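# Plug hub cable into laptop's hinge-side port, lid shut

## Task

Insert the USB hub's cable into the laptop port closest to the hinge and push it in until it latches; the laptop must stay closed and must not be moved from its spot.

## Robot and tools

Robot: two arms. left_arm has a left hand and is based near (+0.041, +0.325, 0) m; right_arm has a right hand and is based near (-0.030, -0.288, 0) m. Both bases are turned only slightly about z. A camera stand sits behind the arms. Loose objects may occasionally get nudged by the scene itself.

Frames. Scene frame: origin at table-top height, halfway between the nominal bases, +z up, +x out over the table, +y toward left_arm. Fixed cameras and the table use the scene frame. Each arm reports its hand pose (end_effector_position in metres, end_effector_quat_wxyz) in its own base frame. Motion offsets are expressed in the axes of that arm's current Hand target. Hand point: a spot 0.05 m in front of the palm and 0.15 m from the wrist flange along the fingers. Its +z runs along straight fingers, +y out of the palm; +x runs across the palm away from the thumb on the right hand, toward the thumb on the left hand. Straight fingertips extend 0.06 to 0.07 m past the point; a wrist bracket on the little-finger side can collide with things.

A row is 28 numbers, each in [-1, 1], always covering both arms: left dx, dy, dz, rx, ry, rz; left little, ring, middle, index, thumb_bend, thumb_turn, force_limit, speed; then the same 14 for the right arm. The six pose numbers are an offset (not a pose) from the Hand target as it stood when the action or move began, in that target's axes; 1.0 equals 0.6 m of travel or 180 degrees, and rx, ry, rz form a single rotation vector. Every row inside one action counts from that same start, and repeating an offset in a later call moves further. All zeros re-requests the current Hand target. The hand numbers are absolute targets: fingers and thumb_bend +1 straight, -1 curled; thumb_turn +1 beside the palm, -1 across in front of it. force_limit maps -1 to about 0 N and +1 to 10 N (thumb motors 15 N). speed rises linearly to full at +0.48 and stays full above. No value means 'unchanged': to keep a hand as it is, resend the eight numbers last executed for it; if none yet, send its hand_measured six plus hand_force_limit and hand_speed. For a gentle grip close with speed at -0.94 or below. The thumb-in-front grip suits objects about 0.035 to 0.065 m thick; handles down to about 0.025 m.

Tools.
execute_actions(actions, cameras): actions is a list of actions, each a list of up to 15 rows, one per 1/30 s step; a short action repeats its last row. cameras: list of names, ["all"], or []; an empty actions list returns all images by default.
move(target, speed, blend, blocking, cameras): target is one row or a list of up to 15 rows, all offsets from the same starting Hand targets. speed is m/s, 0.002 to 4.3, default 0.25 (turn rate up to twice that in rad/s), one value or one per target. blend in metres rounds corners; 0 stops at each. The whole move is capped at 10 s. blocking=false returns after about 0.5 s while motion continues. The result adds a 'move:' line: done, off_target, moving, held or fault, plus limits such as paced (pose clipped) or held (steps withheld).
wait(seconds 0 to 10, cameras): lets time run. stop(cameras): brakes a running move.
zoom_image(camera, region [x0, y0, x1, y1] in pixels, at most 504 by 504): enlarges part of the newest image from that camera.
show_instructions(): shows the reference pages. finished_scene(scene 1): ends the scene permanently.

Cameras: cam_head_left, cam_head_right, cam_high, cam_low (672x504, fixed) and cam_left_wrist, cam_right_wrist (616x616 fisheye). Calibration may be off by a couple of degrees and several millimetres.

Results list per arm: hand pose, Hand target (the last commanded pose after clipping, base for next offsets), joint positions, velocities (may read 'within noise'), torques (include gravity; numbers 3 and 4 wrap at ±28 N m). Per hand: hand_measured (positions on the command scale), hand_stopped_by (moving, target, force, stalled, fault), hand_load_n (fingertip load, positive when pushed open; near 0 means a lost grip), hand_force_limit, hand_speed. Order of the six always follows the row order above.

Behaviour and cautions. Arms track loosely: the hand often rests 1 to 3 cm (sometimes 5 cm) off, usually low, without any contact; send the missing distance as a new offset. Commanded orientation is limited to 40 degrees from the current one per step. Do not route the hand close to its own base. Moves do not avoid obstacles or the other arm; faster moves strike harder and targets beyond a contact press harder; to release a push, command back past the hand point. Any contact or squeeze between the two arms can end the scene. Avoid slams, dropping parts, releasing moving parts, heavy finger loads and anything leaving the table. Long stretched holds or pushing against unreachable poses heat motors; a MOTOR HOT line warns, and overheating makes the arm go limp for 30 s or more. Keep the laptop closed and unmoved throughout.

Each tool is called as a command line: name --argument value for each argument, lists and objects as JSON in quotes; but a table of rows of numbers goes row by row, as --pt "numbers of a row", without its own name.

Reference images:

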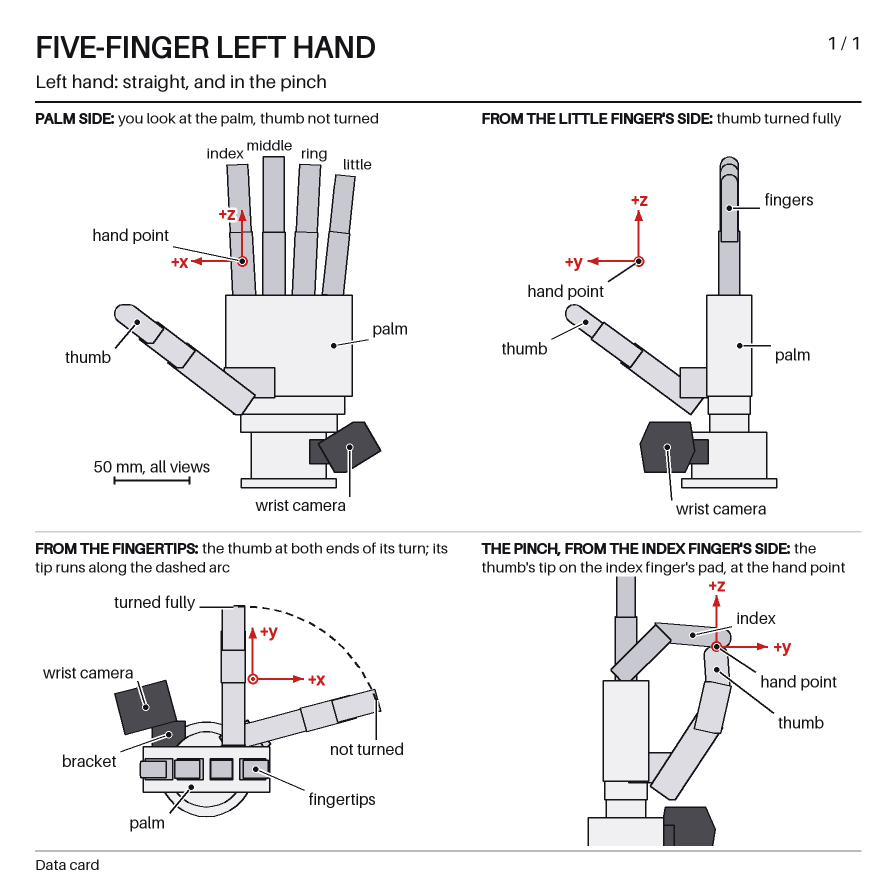

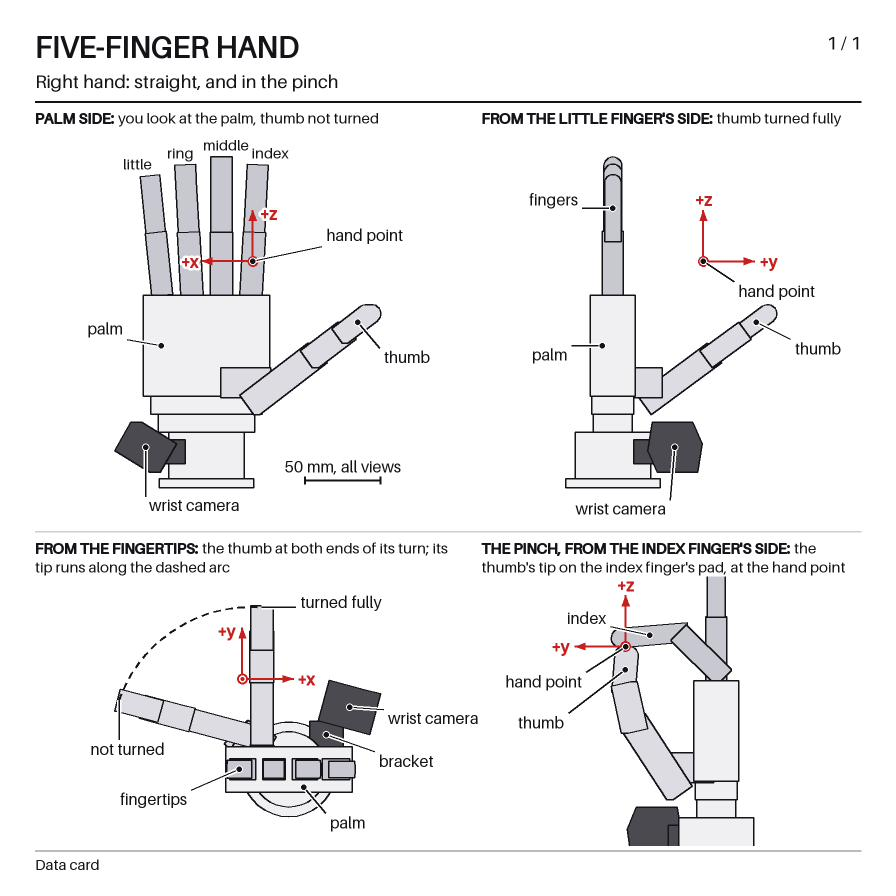

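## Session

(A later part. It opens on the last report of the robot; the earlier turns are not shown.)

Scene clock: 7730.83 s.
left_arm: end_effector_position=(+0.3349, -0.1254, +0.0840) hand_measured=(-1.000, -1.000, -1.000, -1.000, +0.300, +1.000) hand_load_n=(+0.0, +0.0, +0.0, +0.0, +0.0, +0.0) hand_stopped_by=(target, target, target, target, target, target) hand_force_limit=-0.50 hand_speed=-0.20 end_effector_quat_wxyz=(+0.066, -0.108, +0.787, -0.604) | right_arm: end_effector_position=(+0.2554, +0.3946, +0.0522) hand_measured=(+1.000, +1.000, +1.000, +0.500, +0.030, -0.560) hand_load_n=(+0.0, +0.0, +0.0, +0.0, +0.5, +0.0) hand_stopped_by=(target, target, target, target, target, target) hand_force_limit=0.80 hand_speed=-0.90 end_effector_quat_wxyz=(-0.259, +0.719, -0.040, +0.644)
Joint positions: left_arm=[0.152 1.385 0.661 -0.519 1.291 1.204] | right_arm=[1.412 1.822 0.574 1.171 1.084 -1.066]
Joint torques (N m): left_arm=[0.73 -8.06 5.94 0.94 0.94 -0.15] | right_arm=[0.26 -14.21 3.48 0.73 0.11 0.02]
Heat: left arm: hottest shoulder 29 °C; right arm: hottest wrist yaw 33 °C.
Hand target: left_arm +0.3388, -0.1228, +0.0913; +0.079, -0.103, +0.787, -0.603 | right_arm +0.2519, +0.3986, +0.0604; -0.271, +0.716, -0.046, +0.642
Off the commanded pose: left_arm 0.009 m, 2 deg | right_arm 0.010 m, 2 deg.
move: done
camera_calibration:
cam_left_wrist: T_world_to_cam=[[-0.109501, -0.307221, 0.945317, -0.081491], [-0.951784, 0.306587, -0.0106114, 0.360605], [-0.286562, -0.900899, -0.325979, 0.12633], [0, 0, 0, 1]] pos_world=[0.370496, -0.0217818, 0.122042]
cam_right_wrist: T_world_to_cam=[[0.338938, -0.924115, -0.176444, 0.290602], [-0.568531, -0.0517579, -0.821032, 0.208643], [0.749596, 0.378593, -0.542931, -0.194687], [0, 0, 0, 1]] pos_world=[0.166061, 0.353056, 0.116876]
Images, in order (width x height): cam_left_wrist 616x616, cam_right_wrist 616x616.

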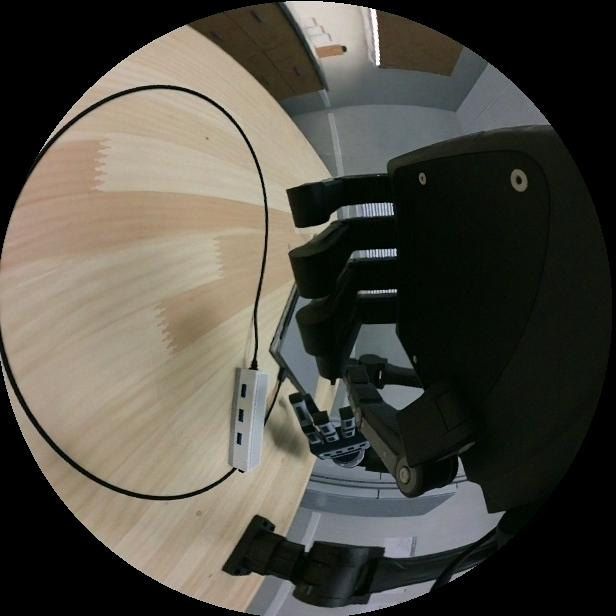

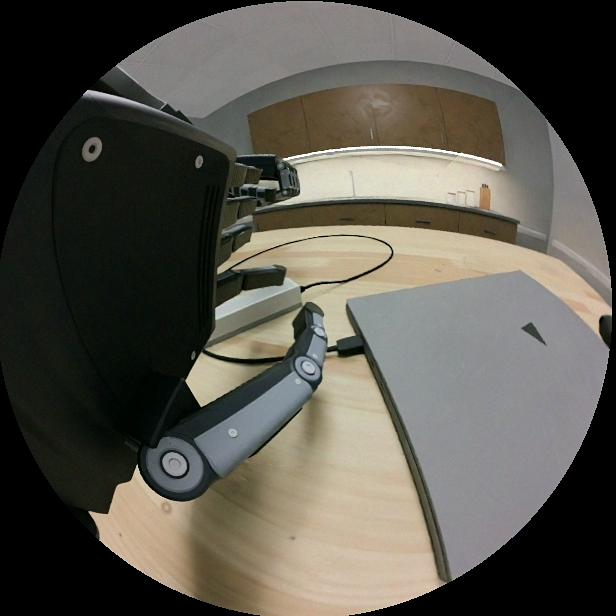

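move --target '[0,0,0,0,0,0,-1,-1,-1,-1,0.3,1,-0.5,-0.2,0.2236,-0.1118,-0.0074,0,0,0,1,1,1,1,0.03,-0.56,0.0,-0.5]' --speed 0.15 --cameras '["all"]'

Scene clock: 7873.83 s.
left_arm: end_effector_position=(+0.3349, -0.1254, +0.0840) hand_measured=(-1.000, -1.000, -1.000, -1.000, +0.300, +1.000) hand_load_n=(+0.0, +0.0, +0.0, +0.0, +0.5, -0.5) hand_stopped_by=(target, target, target, target, target, target) hand_force_limit=-0.50 hand_speed=-0.20 end_effector_quat_wxyz=(+0.066, -0.108, +0.787, -0.604) | right_arm: end_effector_position=(+0.2533, +0.3845, +0.1889) hand_measured=(+1.000, +1.000, +1.000, +1.000, +0.030, -0.560) hand_load_n=(+0.0, +0.0, +0.0, +0.0, +0.0, +0.0) hand_stopped_by=(target, target, target, target, target, target) hand_force_limit=0.00 hand_speed=-0.50 end_effector_quat_wxyz=(-0.247, +0.724, -0.029, +0.643)
Joint positions: left_arm=[0.152 1.385 0.661 -0.519 1.291 1.204] | right_arm=[1.413 1.366 0.632 0.624 1.084 -1.066]
Joint torques (N m): left_arm=[0.5 -8 5.93 0.95 0.95 -0.15] | right_arm=[0.21 -10.75 10.4 0.65 0.14 0.03]
Heat: left arm: hottest shoulder 29 °C; right arm: hottest elbow 30 °C.
Hand target: left_arm +0.3388, -0.1228, +0.0913; +0.079, -0.103, +0.787, -0.603 | right_arm +0.2518, +0.3985, +0.2104; -0.271, +0.716, -0.046, +0.642
Off the commanded pose: left_arm 0.009 m, 2 deg | right_arm 0.026 m, 4 deg.
move: off_target (right_arm)
camera_calibration:
cam_left_wrist: T_world_to_cam=[[-0.109501, -0.307221, 0.945317, -0.081491], [-0.951784, 0.306587, -0.0106114, 0.360605], [-0.286562, -0.900899, -0.325979, 0.12633], [0, 0, 0, 1]] pos_world=[0.370496, -0.0217818, 0.122042]
cam_right_wrist: T_world_to_cam=[[0.339149, -0.929047, -0.147815, 0.302522], [-0.572769, -0.0792805, -0.815874, 0.329878], [0.746267, 0.361366, -0.559017, -0.104434], [0, 0, 0, 1]] pos_world=[0.16428, 0.34495, 0.255476]

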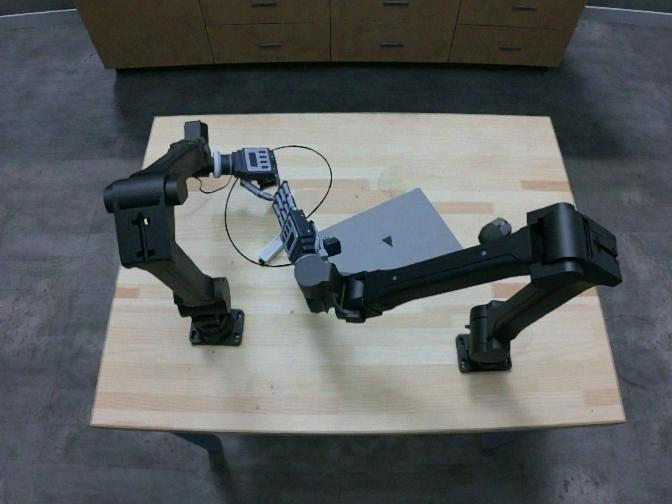

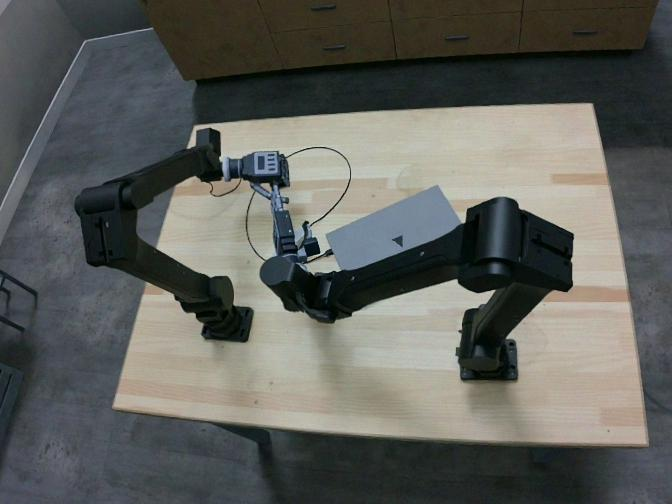

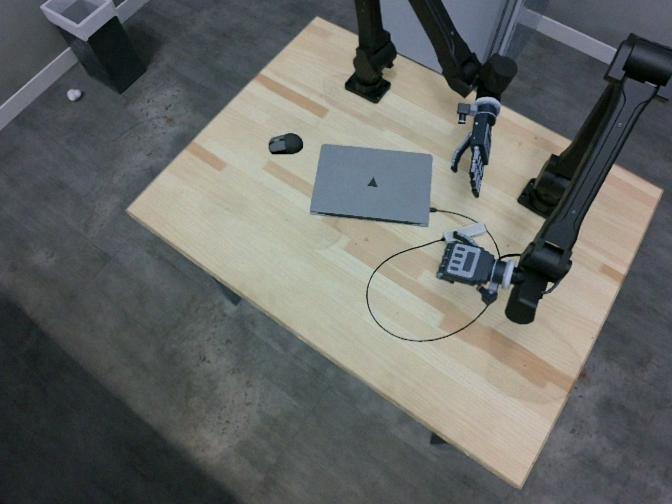

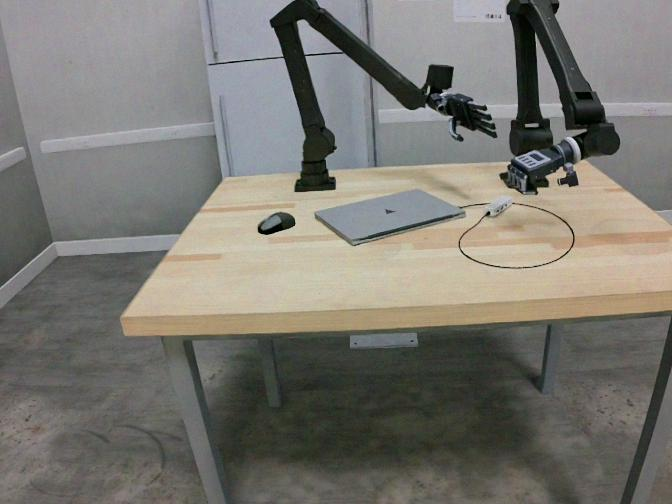

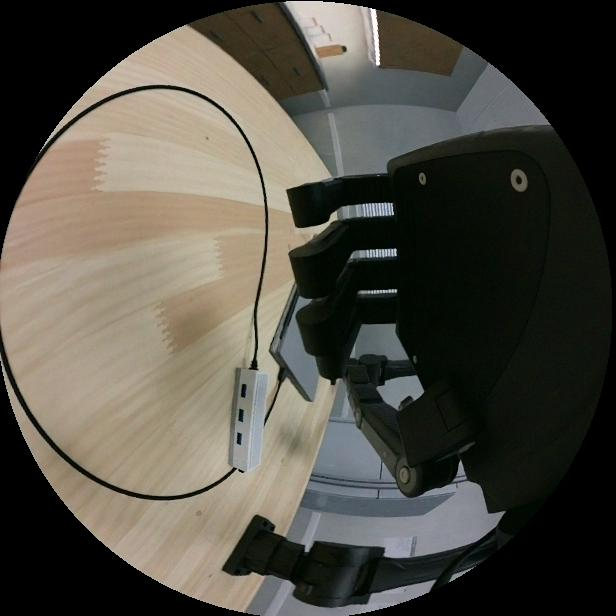

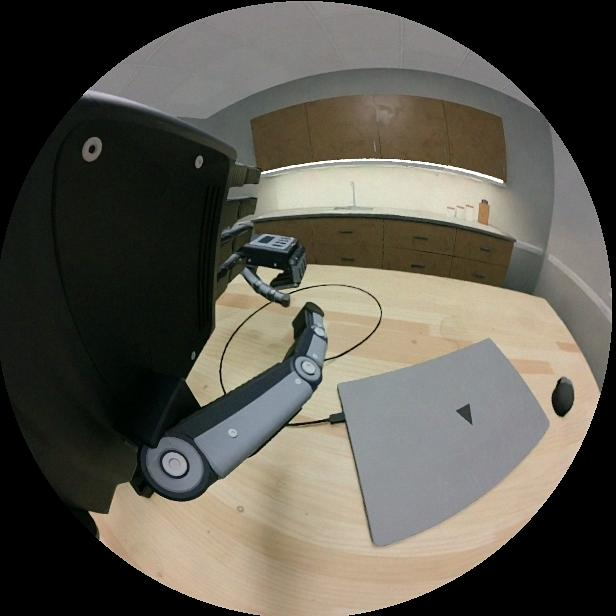

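zoom_image --camera "cam_right_wrist" --region '[320, 370, 420, 470]'

zoom_image --camera "cam_left_wrist" --region '[258, 340, 308, 390]'

zoom_image --camera "cam_high" --region '[300, 130, 450, 240]'

Scaled by 5.040 from the camera's 616x616 image, which has a finer 880x880 frame.

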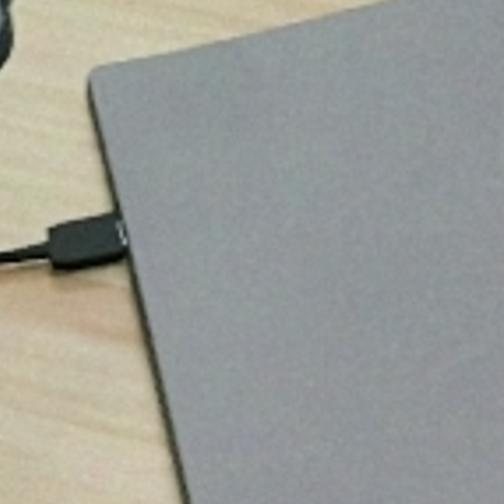

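Scaled by 10.080 from the camera's 616x616 image, which has a finer 880x880 frame.

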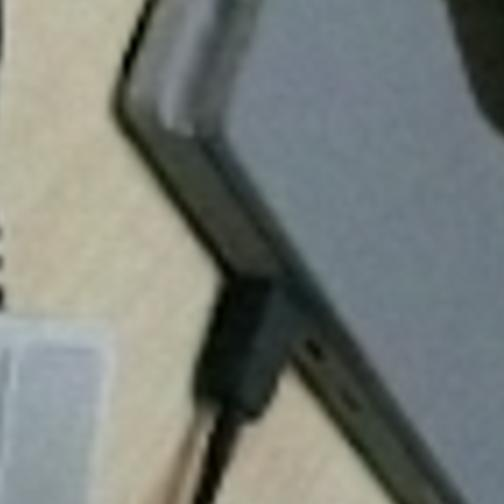

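Scaled by 3.360 from the camera's 672x504 image, which has a finer 960x720 frame.

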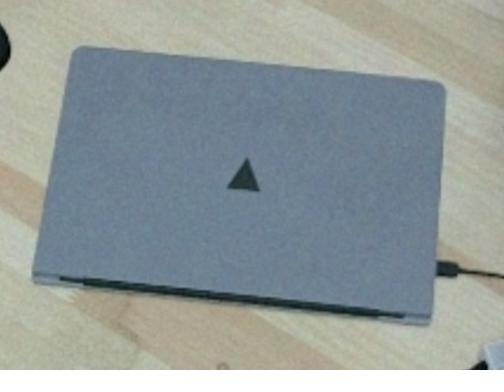

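zoom_image --camera "cam_right_wrist" --region '[328, 402, 356, 430]'

zoom_image --camera "cam_high" --region '[415, 190, 455, 230]'

Scaled by 18.000 from the camera's 616x616 image, which has a finer 880x880 frame.

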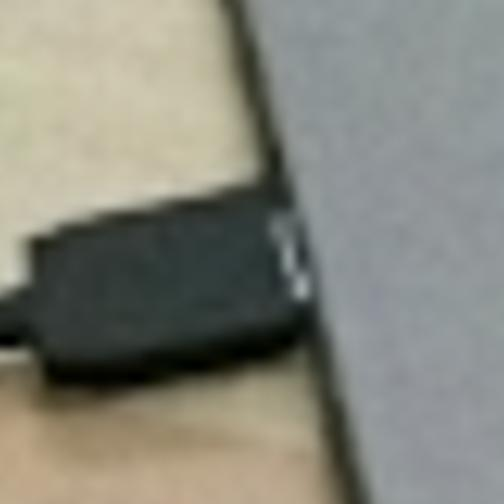

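Scaled by 12.600 from the camera's 672x504 image, which has a finer 960x720 frame.

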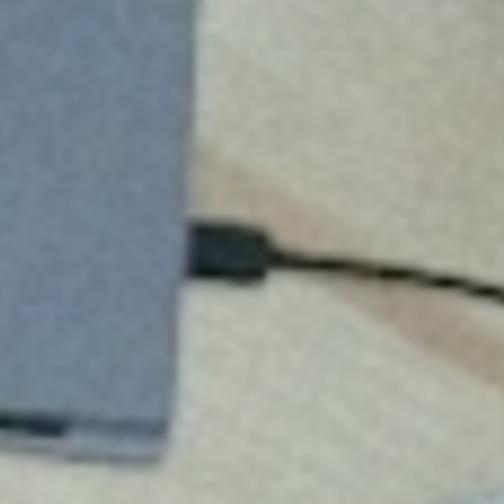

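move --pt "0 0 0 0 0 0 -1 -1 -1 -1 0.3 1 -0.5 -0.2 -0.2236 0.1118 0.0074 0 0 0 1 1 1 0.5 0.03 -0.56 0.0 -0.5" --pt "0 0 0 0 0 0 -1 -1 -1 -1 0.3 1 -0.5 -0.2 -0.2609 0.1304 0.0086 0 0 0 1 1 1 0.5 0.03 -0.56 0.0 -0.5" --speed '[0.15,0.06]' --cameras '["cam_right_wrist"]'

Scene clock: 7943.90 s.
left_arm: end_effector_position=(+0.3349, -0.1254, +0.0840) hand_measured=(-1.000, -1.000, -1.000, -1.000, +0.300, +1.000) hand_load_n=(+0.0, +0.0, +0.0, +0.0, +0.0, +0.0) hand_stopped_by=(target, target, target, target, target, target) hand_force_limit=-0.50 hand_speed=-0.20 end_effector_quat_wxyz=(+0.066, -0.108, +0.787, -0.604) | right_arm: end_effector_position=(+0.2539, +0.3932, +0.0352) hand_measured=(+1.000, +1.000, +1.000, +0.500, +0.030, -0.560) hand_load_n=(+0.0, +0.0, +0.0, +0.0, +0.0, +0.5) hand_stopped_by=(target, target, target, target, target, target) hand_force_limit=0.00 hand_speed=-0.50 end_effector_quat_wxyz=(-0.267, +0.719, -0.049, +0.640)
Joint positions: left_arm=[0.152 1.385 0.661 -0.519 1.291 1.204] | right_arm=[1.413 1.874 0.569 1.224 1.084 -1.037]
Joint torques (N m): left_arm=[0.73 -8 5.93 0.94 0.94 -0.14] | right_arm=[0.21 -11.22 3.89 1.74 0.13 -0.17]
Heat: left arm: hottest shoulder 29 °C; right arm: hottest elbow 33 °C.
Hand target: left_arm +0.3388, -0.1228, +0.0913; +0.079, -0.103, +0.787, -0.603 | right_arm +0.2518, +0.3986, +0.0353; -0.271, +0.716, -0.046, +0.642
Off the commanded pose: left_arm 0.009 m, 2 deg | right_arm 0.006 m, 1 deg.
move: done
camera_calibration:
cam_right_wrist: T_world_to_cam=[[0.337412, -0.919422, -0.202031, 0.286311], [-0.576842, -0.0323383, -0.816215, 0.188123], [0.743913, 0.391941, -0.541273, -0.206045], [0, 0, 0, 1]] pos_world=[0.165192, 0.350082, 0.0998665]
Images, in order (width x height): cam_right_wrist 616x616.

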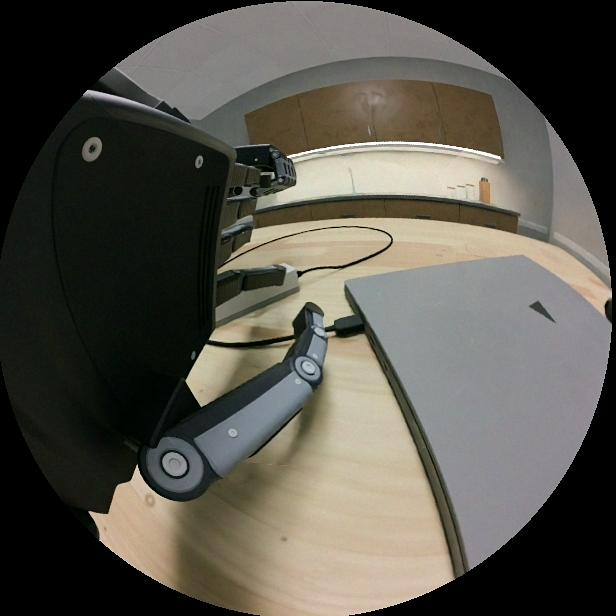

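move --target '[0,0,0,0,0,0,-1,-1,-1,-1,0.3,1,-0.5,-0.2,-0.0343,0.0171,0.0011,0,0,0,1,1,1,0.5,0.03,-0.56,0.0,-0.5]' --speed 0.04 --cameras '["cam_right_wrist","cam_left_wrist"]'

zoom_image --camera "cam_right_wrist" --region '[290, 280, 370, 360]'

Scene clock: 7950.83 s.
left_arm: end_effector_position=(+0.3349, -0.1254, +0.0840) hand_measured=(-1.000, -1.000, -1.000, -1.000, +0.300, +1.000) hand_load_n=(+0.5, +0.0, +0.0, +0.0, +0.0, +0.0) hand_stopped_by=(target, target, target, target, target, target) hand_force_limit=-0.50 hand_speed=-0.20 end_effector_quat_wxyz=(+0.066, -0.108, +0.787, -0.604) | right_arm: end_effector_position=(+0.2539, +0.3919, +0.0166) hand_measured=(+1.000, +1.000, +1.000, +0.500, +0.030, -0.560) hand_load_n=(+0.0, +0.0, +0.0, +0.0, -1.0, -1.5) hand_stopped_by=(target, target, target, target, target, target) hand_force_limit=0.00 hand_speed=-0.50 end_effector_quat_wxyz=(-0.268, +0.717, -0.049, +0.642)
Joint positions: left_arm=[0.152 1.385 0.661 -0.519 1.291 1.204] | right_arm=[1.413 1.948 0.573 1.305 1.084 -1.044]
Joint torques (N m): left_arm=[0.73 -7.94 5.93 0.96 0.94 -0.14] | right_arm=[0.21 -10.81 3.88 1.7 0.11 -0.13]
Heat: left arm: hottest shoulder 29 °C; right arm: hottest elbow 32 °C.
Hand target: left_arm +0.3388, -0.1228, +0.0913; +0.079, -0.103, +0.787, -0.603 | right_arm +0.2518, +0.3986, +0.0124; -0.271, +0.716, -0.046, +0.642
Off the commanded pose: left_arm 0.009 m, 2 deg | right_arm 0.008 m, 1 deg.
move: done
camera_calibration:
cam_left_wrist: T_world_to_cam=[[-0.109501, -0.307221, 0.945317, -0.081491], [-0.951784, 0.306587, -0.0106114, 0.360605], [-0.286562, -0.900899, -0.325979, 0.12633], [0, 0, 0, 1]] pos_world=[0.370496, -0.0217818, 0.122042]
cam_right_wrist: T_world_to_cam=[[0.337805, -0.918987, -0.203347, 0.281024], [-0.573443, -0.0296311, -0.818709, 0.171037], [0.746358, 0.393172, -0.536997, -0.216826], [0, 0, 0, 1]] pos_world=[0.164979, 0.348576, 0.0807397]
Images, in order (width x height): cam_left_wrist 616x616, cam_right_wrist 616x616.

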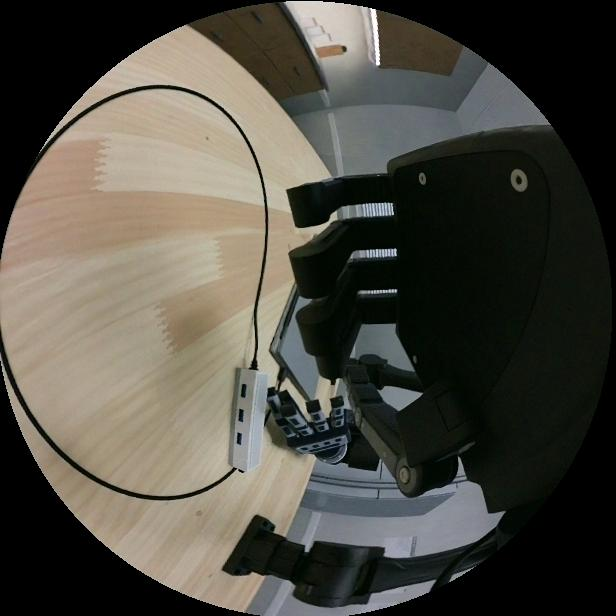

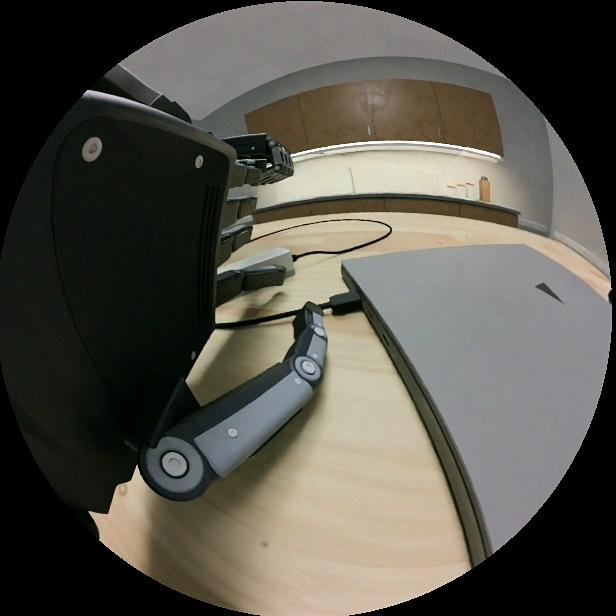

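Scaled by 6.300 from the camera's 616x616 image, which has a finer 880x880 frame.

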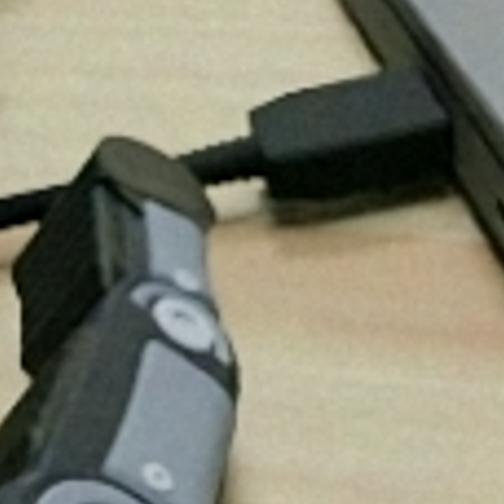

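move --target '[0,0,0,0,0,0,-1,-1,-1,-1,0.3,1,-0.5,-0.2,0.0177,0.0350,0.0087,0,0,0,1,1,1,0.5,0.03,-0.56,0.0,-0.5]' --speed 0.03 --cameras '["cam_right_wrist","cam_left_wrist"]'

zoom_image --camera "cam_right_wrist" --region '[290, 270, 370, 350]'

zoom_image --camera "cam_left_wrist" --region '[258, 340, 308, 390]'

Scene clock: 7961.00 s.
left_arm: end_effector_position=(+0.3349, -0.1254, +0.0840) hand_measured=(-1.000, -1.000, -1.000, -1.000, +0.300, +1.000) hand_load_n=(+0.0, +0.0, +0.0, +0.0, +0.0, +0.0) hand_stopped_by=(target, target, target, target, target, target) hand_force_limit=-0.50 hand_speed=-0.20 end_effector_quat_wxyz=(+0.066, -0.108, +0.787, -0.604) | right_arm: end_effector_position=(+0.2614, +0.3837, +0.0164) hand_measured=(+1.000, +1.000, +1.000, +0.500, +0.030, -0.560) hand_load_n=(+0.0, +0.0, +0.0, +0.0, -1.5, -1.0) hand_stopped_by=(target, target, target, target, target, target) hand_force_limit=0.00 hand_speed=-0.50 end_effector_quat_wxyz=(-0.278, +0.715, -0.048, +0.640)
Joint positions: left_arm=[0.152 1.385 0.661 -0.519 1.291 1.204] | right_arm=[1.387 1.949 0.545 1.352 1.043 -1.049]
Joint torques (N m): left_arm=[0.62 -8 5.97 0.99 0.94 -0.15] | right_arm=[-1.2 -11.34 1.85 1.51 0.06 -0.14]
Heat: left arm: hottest shoulder 29 °C; right arm: hottest elbow 32 °C.
Hand target: left_arm +0.3388, -0.1228, +0.0913; +0.079, -0.103, +0.787, -0.603 | right_arm +0.2645, +0.3781, +0.0123; -0.271, +0.716, -0.046, +0.642
Off the commanded pose: left_arm 0.009 m, 2 deg | right_arm 0.008 m, 1 deg.
move: done
camera_calibration:
cam_left_wrist: T_world_to_cam=[[-0.109501, -0.307221, 0.945317, -0.081491], [-0.951784, 0.306587, -0.0106114, 0.360605], [-0.286562, -0.900899, -0.325979, 0.12633], [0, 0, 0, 1]] pos_world=[0.370496, -0.0217818, 0.122042]
cam_right_wrist: T_world_to_cam=[[0.352267, -0.910972, -0.214566, 0.264326], [-0.571328, -0.02773, -0.820253, 0.17368], [0.741277, 0.411536, -0.530232, -0.225146], [0, 0, 0, 1]] pos_world=[0.173011, 0.338266, 0.0797977]
Images, in order (width x height): cam_left_wrist 616x616, cam_right_wrist 616x616.

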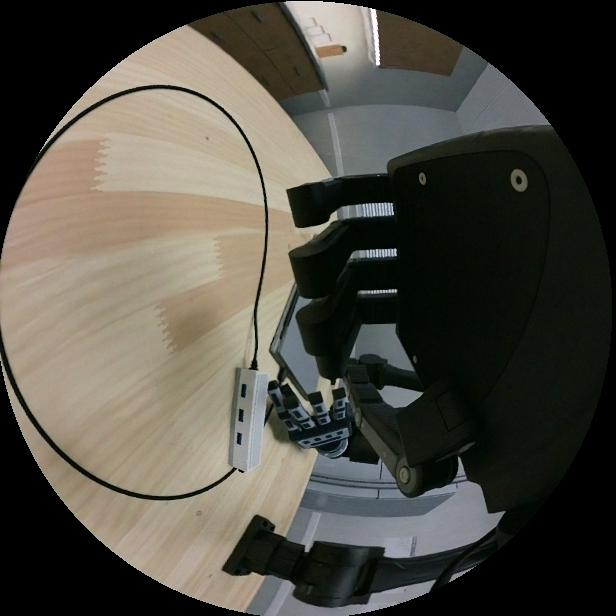

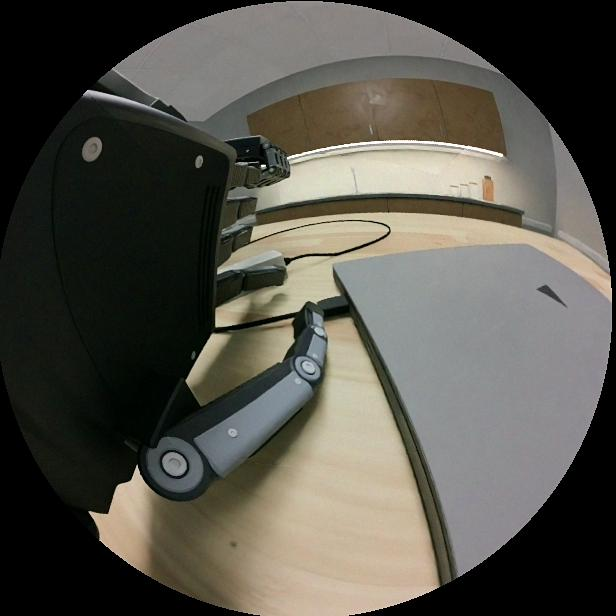

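Scaled by 6.300 from the camera's 616x616 image, which has a finer 880x880 frame.

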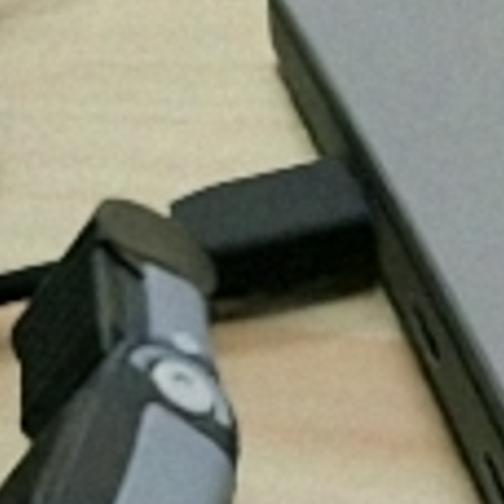

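Scaled by 10.080 from the camera's 616x616 image, which has a finer 880x880 frame.

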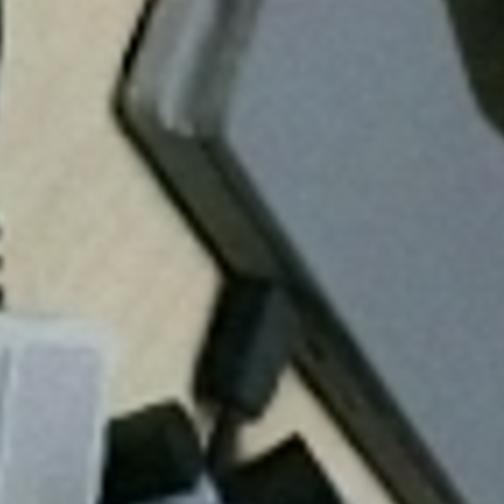

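move --target '[0,0,0,0,0,0,-1,-1,-1,-1,0.3,1,-0.5,-0.2,0.0097,0.0192,0.0029,0,0,0,1,1,1,0.4,0.03,-0.56,0.0,-0.5]' --speed 0.03 --cameras '["cam_right_wrist"]'

zoom_image --camera "cam_right_wrist" --region '[310, 280, 360, 330]'

Scene clock: 7965.80 s.
left_arm: end_effector_position=(+0.3349, -0.1254, +0.0840) hand_measured=(-1.000, -1.000, -1.000, -1.000, +0.300, +1.000) hand_load_n=(+0.0, +0.0, +0.0, +0.0, +0.0, +0.0) hand_stopped_by=(target, target, target, target, target, target) hand_force_limit=-0.50 hand_speed=-0.20 end_effector_quat_wxyz=(+0.066, -0.108, +0.787, -0.604) | right_arm: end_effector_position=(+0.2672, +0.3737, +0.0159) hand_measured=(+1.000, +1.000, +1.000, +0.400, +0.030, -0.560) hand_load_n=(-0.5, +0.0, +0.0, +0.0, -2.5, -2.0) hand_stopped_by=(target, target, target, target, target, target) hand_force_limit=0.00 hand_speed=-0.50 end_effector_quat_wxyz=(-0.279, +0.714, -0.046, +0.640)
Joint positions: left_arm=[0.152 1.385 0.661 -0.519 1.291 1.204] | right_arm=[1.365 1.949 0.52 1.383 1.019 -1.056]
Joint torques (N m): left_arm=[0.62 -8 5.9 0.96 0.95 -0.14] | right_arm=[-1.38 -11.58 1.39 1.29 0 -0.11]
Heat: left arm: hottest shoulder 29 °C; right arm: hottest elbow 32 °C.
Hand target: left_arm +0.3388, -0.1228, +0.0913; +0.079, -0.103, +0.787, -0.603 | right_arm +0.2703, +0.3665, +0.0122; -0.271, +0.716, -0.046, +0.642
Off the commanded pose: left_arm 0.009 m, 2 deg | right_arm 0.009 m, 1 deg.
move: done
camera_calibration:
cam_right_wrist: T_world_to_cam=[[0.355014, -0.909997, -0.214172, 0.25202], [-0.569376, -0.0287678, -0.821574, 0.176166], [0.741469, 0.413615, -0.528344, -0.226411], [0, 0, 0, 1]] pos_world=[0.17871, 0.328053, 0.0790858]
Images, in order (width x height): cam_right_wrist 616x616.

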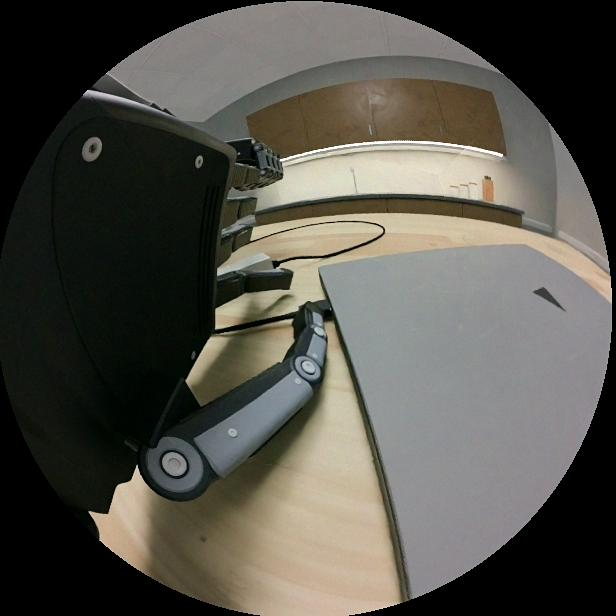

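Scaled by 10.080 from the camera's 616x616 image, which has a finer 880x880 frame.

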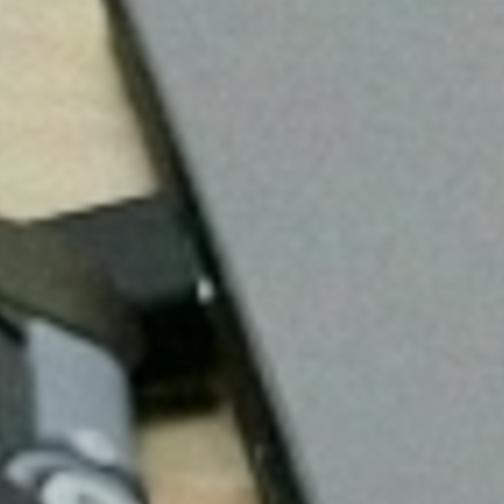

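zoom_image --camera "cam_right_wrist" --region '[320, 298, 340, 318]'

Scaled by 25.200 from the camera's 616x616 image, which has a finer 880x880 frame.

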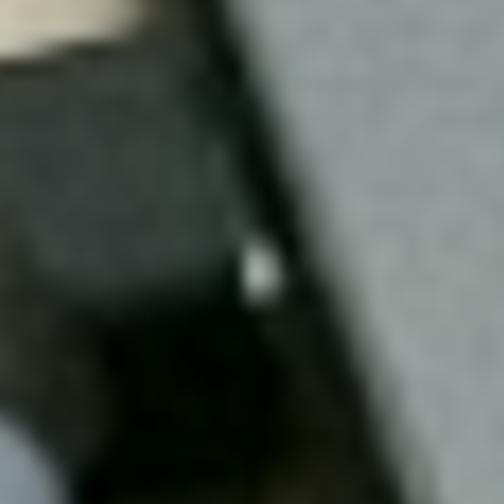

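move --target '[0,0,0,0,0,0,-1,-1,-1,-1,0.3,1,-0.5,-0.2,0.0020,0.0035,0.0073,0,0,0,1,1,1,0.1,0.03,-0.56,0.0,-0.5]' --speed 0.02 --cameras '["cam_right_wrist"]'

zoom_image --camera "cam_right_wrist" --region '[310, 280, 360, 330]'

Scene clock: 7974.50 s.
left_arm: end_effector_position=(+0.3349, -0.1254, +0.0840) hand_measured=(-1.000, -1.000, -1.000, -1.000, +0.300, +1.000) hand_load_n=(+0.0, +0.5, +0.0, +0.0, +0.0, -0.5) hand_stopped_by=(target, target, target, target, target, target) hand_force_limit=-0.50 hand_speed=-0.20 end_effector_quat_wxyz=(+0.066, -0.108, +0.787, -0.604) | right_arm: end_effector_position=(+0.2682, +0.3739, +0.0159) hand_measured=(+1.000, +1.000, +1.000, +0.100, +0.030, -0.560) hand_load_n=(+0.0, -0.5, +0.0, +0.0, -2.5, -3.0) hand_stopped_by=(target, target, target, target, target, target) hand_force_limit=0.00 hand_speed=-0.50 end_effector_quat_wxyz=(-0.281, +0.714, -0.042, +0.640)
Joint positions: left_arm=[0.152 1.385 0.661 -0.519 1.291 1.204] | right_arm=[1.361 1.949 0.518 1.386 1.007 -1.059]
Joint torques (N m): left_arm=[0.67 -8 5.93 0.95 0.94 -0.15] | right_arm=[-2.2 -11.46 1.61 1.21 0.03 -0.1]
Heat: left arm: hottest shoulder 29 °C; right arm: hottest elbow 31 °C.
Hand target: left_arm +0.3388, -0.1228, +0.0913; +0.079, -0.103, +0.787, -0.603 | right_arm +0.2754, +0.3656, +0.0123; -0.271, +0.716, -0.046, +0.642
Off the commanded pose: left_arm 0.009 m, 2 deg | right_arm 0.011 m, 1 deg.
move: off_target (right_arm)
camera_calibration:
cam_right_wrist: T_world_to_cam=[[0.362839, -0.907544, -0.211452, 0.248696], [-0.56854, -0.0358123, -0.821876, 0.179146], [0.738316, 0.418427, -0.528969, -0.228243], [0, 0, 0, 1]] pos_world=[0.18013, 0.327621, 0.0790896]
Images, in order (width x height): cam_right_wrist 616x616.

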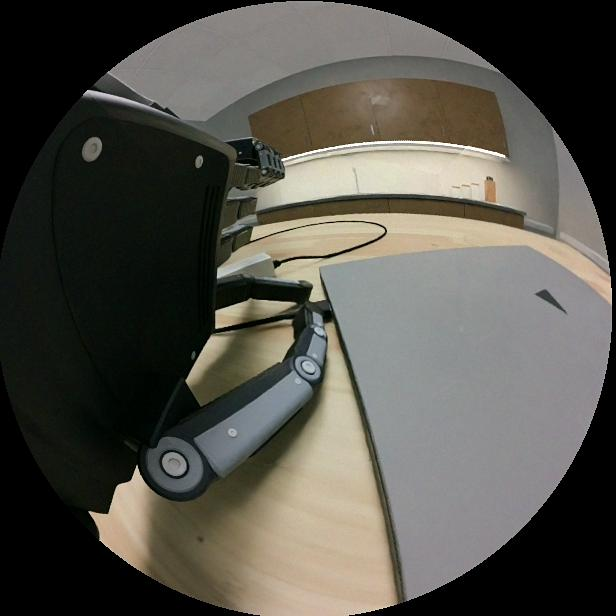

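Scaled by 10.080 from the camera's 616x616 image, which has a finer 880x880 frame.

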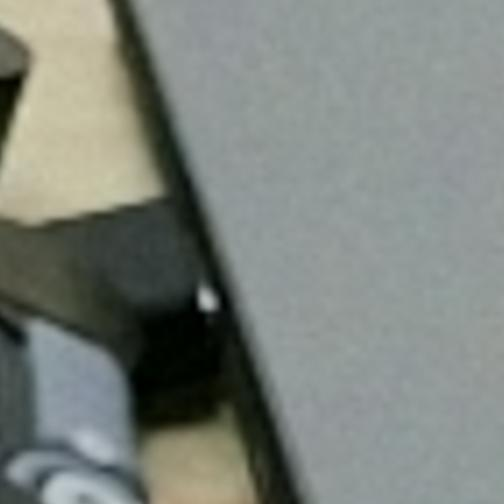

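execute_actions --actions '[[[0,0,0,0,0,0,-1,-1,-1,-1,0.3,1,-0.5,-0.2,0,0,0,0,0,0,1,1,1,-0.3,0.03,-0.56,-0.5,-0.93]]]'

wait --seconds 5 --cameras '["cam_right_wrist"]'

zoom_image --camera "cam_right_wrist" --region '[310, 280, 360, 330]'

Scene clock: 7980.23 s.
left_arm: end_effector_position=(+0.3349, -0.1254, +0.0840) hand_measured=(-1.000, -1.000, -1.000, -1.000, +0.300, +1.000) hand_load_n=(+0.0, +0.0, +0.0, +0.0, +0.0, +0.0) hand_stopped_by=(target, target, target, target, target, target) hand_force_limit=-0.50 hand_speed=-0.20 end_effector_quat_wxyz=(+0.066, -0.108, +0.787, -0.604) | right_arm: end_effector_position=(+0.2684, +0.3741, +0.0163) hand_measured=(+1.000, +1.000, +1.000, -0.044, +0.030, -0.560) hand_load_n=(+0.0, +0.0, +0.0, +2.0, +0.0, -1.0) hand_stopped_by=(target, target, target, force, target, target) hand_force_limit=-0.50 hand_speed=-0.93 end_effector_quat_wxyz=(-0.281, +0.714, -0.042, +0.640)
Joint positions: left_arm=[0.152 1.385 0.661 -0.519 1.291 1.204] | right_arm=[1.361 1.949 0.518 1.388 1.006 -1.06]
Joint torques (N m): left_arm=[0.73 -7.94 5.93 0.96 0.94 -0.15] | right_arm=[-2.14 -11.4 1.62 1.2 0.06 -0.08]
Heat: left arm: hottest shoulder 29 °C; right arm: hottest elbow 31 °C.
Hand target: left_arm +0.3388, -0.1228, +0.0913; +0.079, -0.103, +0.787, -0.603 | right_arm +0.2753, +0.3656, +0.0123; -0.271, +0.716, -0.046, +0.642
Off the commanded pose: left_arm 0.009 m, 2 deg | right_arm 0.012 m, 1 deg.

Scene clock: 7985.23 s.
left_arm: end_effector_position=(+0.3349, -0.1254, +0.0840) hand_measured=(-1.000, -1.000, -1.000, -1.000, +0.300, +1.000) hand_load_n=(+0.0, +0.0, +0.0, +0.0, +0.0, +0.0) hand_stopped_by=(target, target, target, target, target, target) hand_force_limit=-0.50 hand_speed=-0.20 end_effector_quat_wxyz=(+0.066, -0.108, +0.787, -0.604) | right_arm: end_effector_position=(+0.2684, +0.3741, +0.0163) hand_measured=(+1.000, +1.000, +1.000, -0.044, +0.030, -0.560) hand_load_n=(+0.0, +0.0, +0.0, +2.5, +0.0, -1.0) hand_stopped_by=(target, target, target, force, target, target) hand_force_limit=-0.50 hand_speed=-0.93 end_effector_quat_wxyz=(-0.281, +0.714, -0.042, +0.640)
Joint positions: left_arm=[0.152 1.385 0.661 -0.519 1.291 1.204] | right_arm=[1.361 1.949 0.518 1.388 1.006 -1.06]
Joint torques (N m): left_arm=[0.67 -8.06 5.96 0.95 0.93 -0.15] | right_arm=[-2.14 -11.4 1.61 1.2 0.05 -0.09]
Heat: left arm: hottest shoulder 29 °C; right arm: hottest elbow 31 °C.
Hand target: left_arm +0.3388, -0.1228, +0.0913; +0.079, -0.103, +0.787, -0.603 | right_arm +0.2753, +0.3656, +0.0123; -0.271, +0.716, -0.046, +0.642
Off the commanded pose: left_arm 0.009 m, 2 deg | right_arm 0.012 m, 1 deg.
wait: 5.00 s; at rest by 0.17 s
camera_calibration:
cam_right_wrist: T_world_to_cam=[[0.363743, -0.907008, -0.212198, 0.248527], [-0.567827, -0.0353182, -0.82239, 0.179197], [0.73842, 0.41963, -0.52787, -0.2287], [0, 0, 0, 1]] pos_world=[0.18023, 0.327714, 0.0793827]
Images, in order (width x height): cam_right_wrist 616x616.

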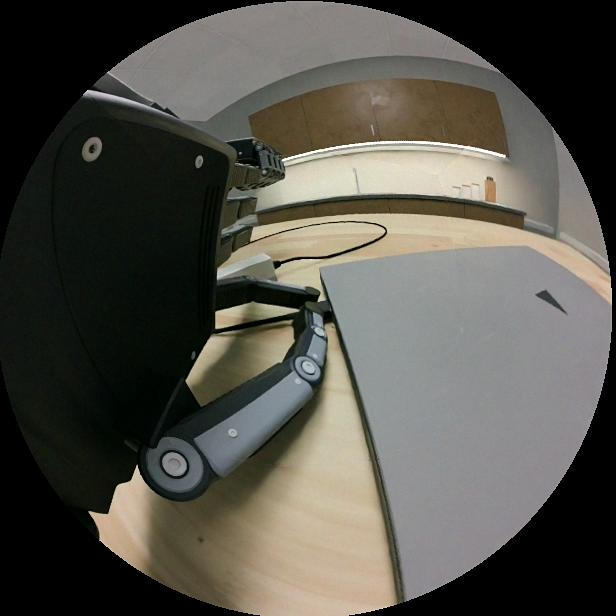

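Scaled by 10.080 from the camera's 616x616 image, which has a finer 880x880 frame.

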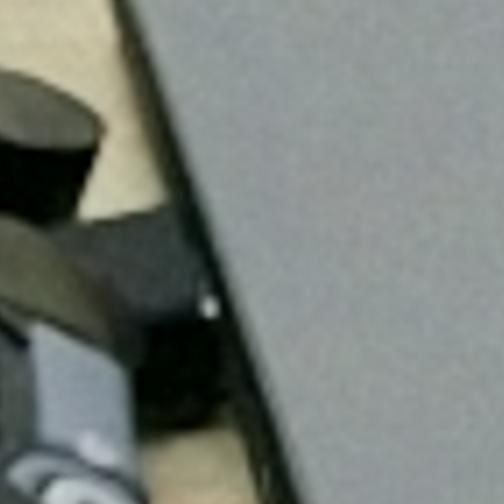

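move --target '[0,0,0,0,0,0,-1,-1,-1,-1,0.3,1,-0.5,-0.2,-0.01488,-0.0295,-0.00452,0,0,0,1,1,1,-0.3,0.03,-0.56,-0.5,-0.93]' --speed 0.03 --cameras '["cam_right_wrist","cam_left_wrist"]'

zoom_image --camera "cam_right_wrist" --region '[310, 280, 360, 330]'

Scene clock: 7989.30 s.
left_arm: end_effector_position=(+0.3349, -0.1254, +0.0840) hand_measured=(-1.000, -1.000, -1.000, -1.000, +0.300, +1.000) hand_load_n=(+0.0, +0.0, +0.0, +0.0, +0.5, -0.5) hand_stopped_by=(target, target, target, target, target, target) hand_force_limit=-0.50 hand_speed=-0.20 end_effector_quat_wxyz=(+0.066, -0.108, +0.787, -0.604) | right_arm: end_effector_position=(+0.2681, +0.3753, +0.0168) hand_measured=(+1.000, +1.000, +1.000, -0.044, +0.030, -0.560) hand_load_n=(+0.0, +0.0, +0.0, +1.0, +1.0, -0.5) hand_stopped_by=(target, target, target, force, target, target) hand_force_limit=-0.50 hand_speed=-0.93 end_effector_quat_wxyz=(-0.271, +0.714, -0.051, +0.644)
Joint positions: left_arm=[0.152 1.385 0.661 -0.519 1.291 1.204] | right_arm=[1.368 1.949 0.535 1.366 1.04 -1.06]
Joint torques (N m): left_arm=[0.67 -8.06 5.94 0.95 0.94 -0.16] | right_arm=[0.21 -10.93 3.82 0.64 0.02 -0.06]
Heat: left arm: hottest shoulder 29 °C; right arm: hottest elbow 31 °C.
Hand target: left_arm +0.3388, -0.1228, +0.0913; +0.079, -0.103, +0.787, -0.603 | right_arm +0.2662, +0.3835, +0.0123; -0.272, +0.716, -0.046, +0.642
Off the commanded pose: left_arm 0.009 m, 2 deg | right_arm 0.010 m, 1 deg.
move: done
camera_calibration:
cam_left_wrist: T_world_to_cam=[[-0.109501, -0.307221, 0.945317, -0.081491], [-0.951784, 0.306587, -0.0106114, 0.360605], [-0.286562, -0.900899, -0.325979, 0.12633], [0, 0, 0, 1]] pos_world=[0.370496, -0.0217818, 0.122042]
cam_right_wrist: T_world_to_cam=[[0.338858, -0.91771, -0.207323, 0.260431], [-0.568151, -0.0239554, -0.822576, 0.175333], [0.74992, 0.396527, -0.529515, -0.223081], [0, 0, 0, 1]] pos_world=[0.178659, 0.331658, 0.0800928]
Images, in order (width x height): cam_left_wrist 616x616, cam_right_wrist 616x616.

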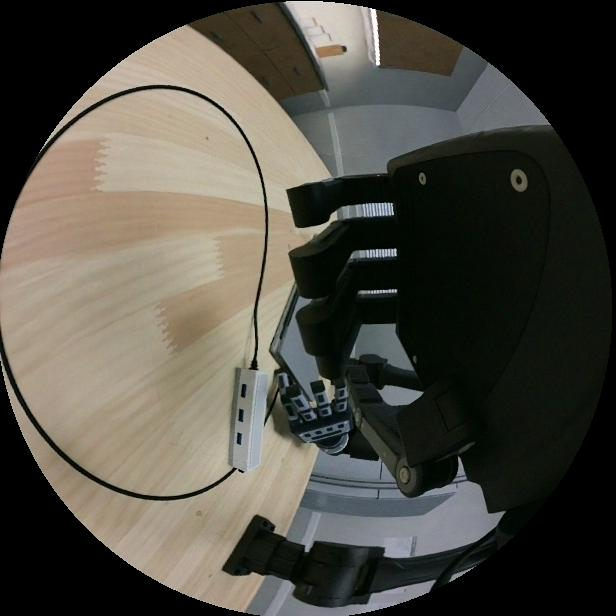

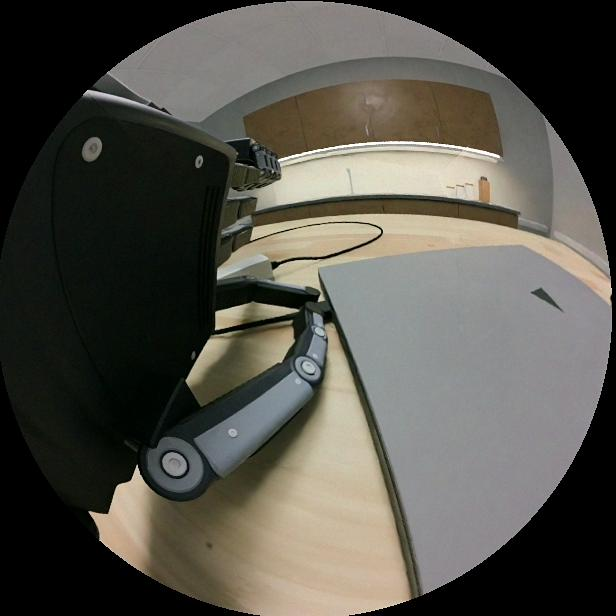

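Scaled by 10.080 from the camera's 616x616 image, which has a finer 880x880 frame.

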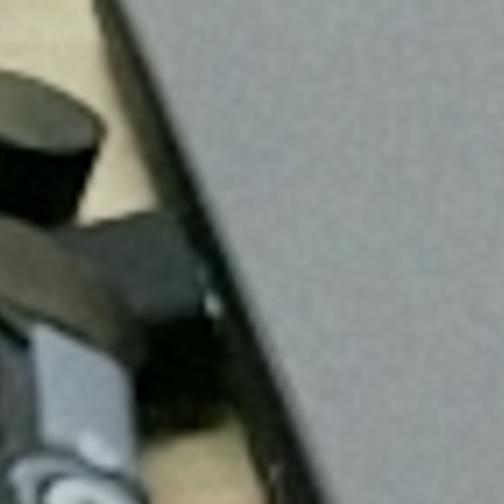

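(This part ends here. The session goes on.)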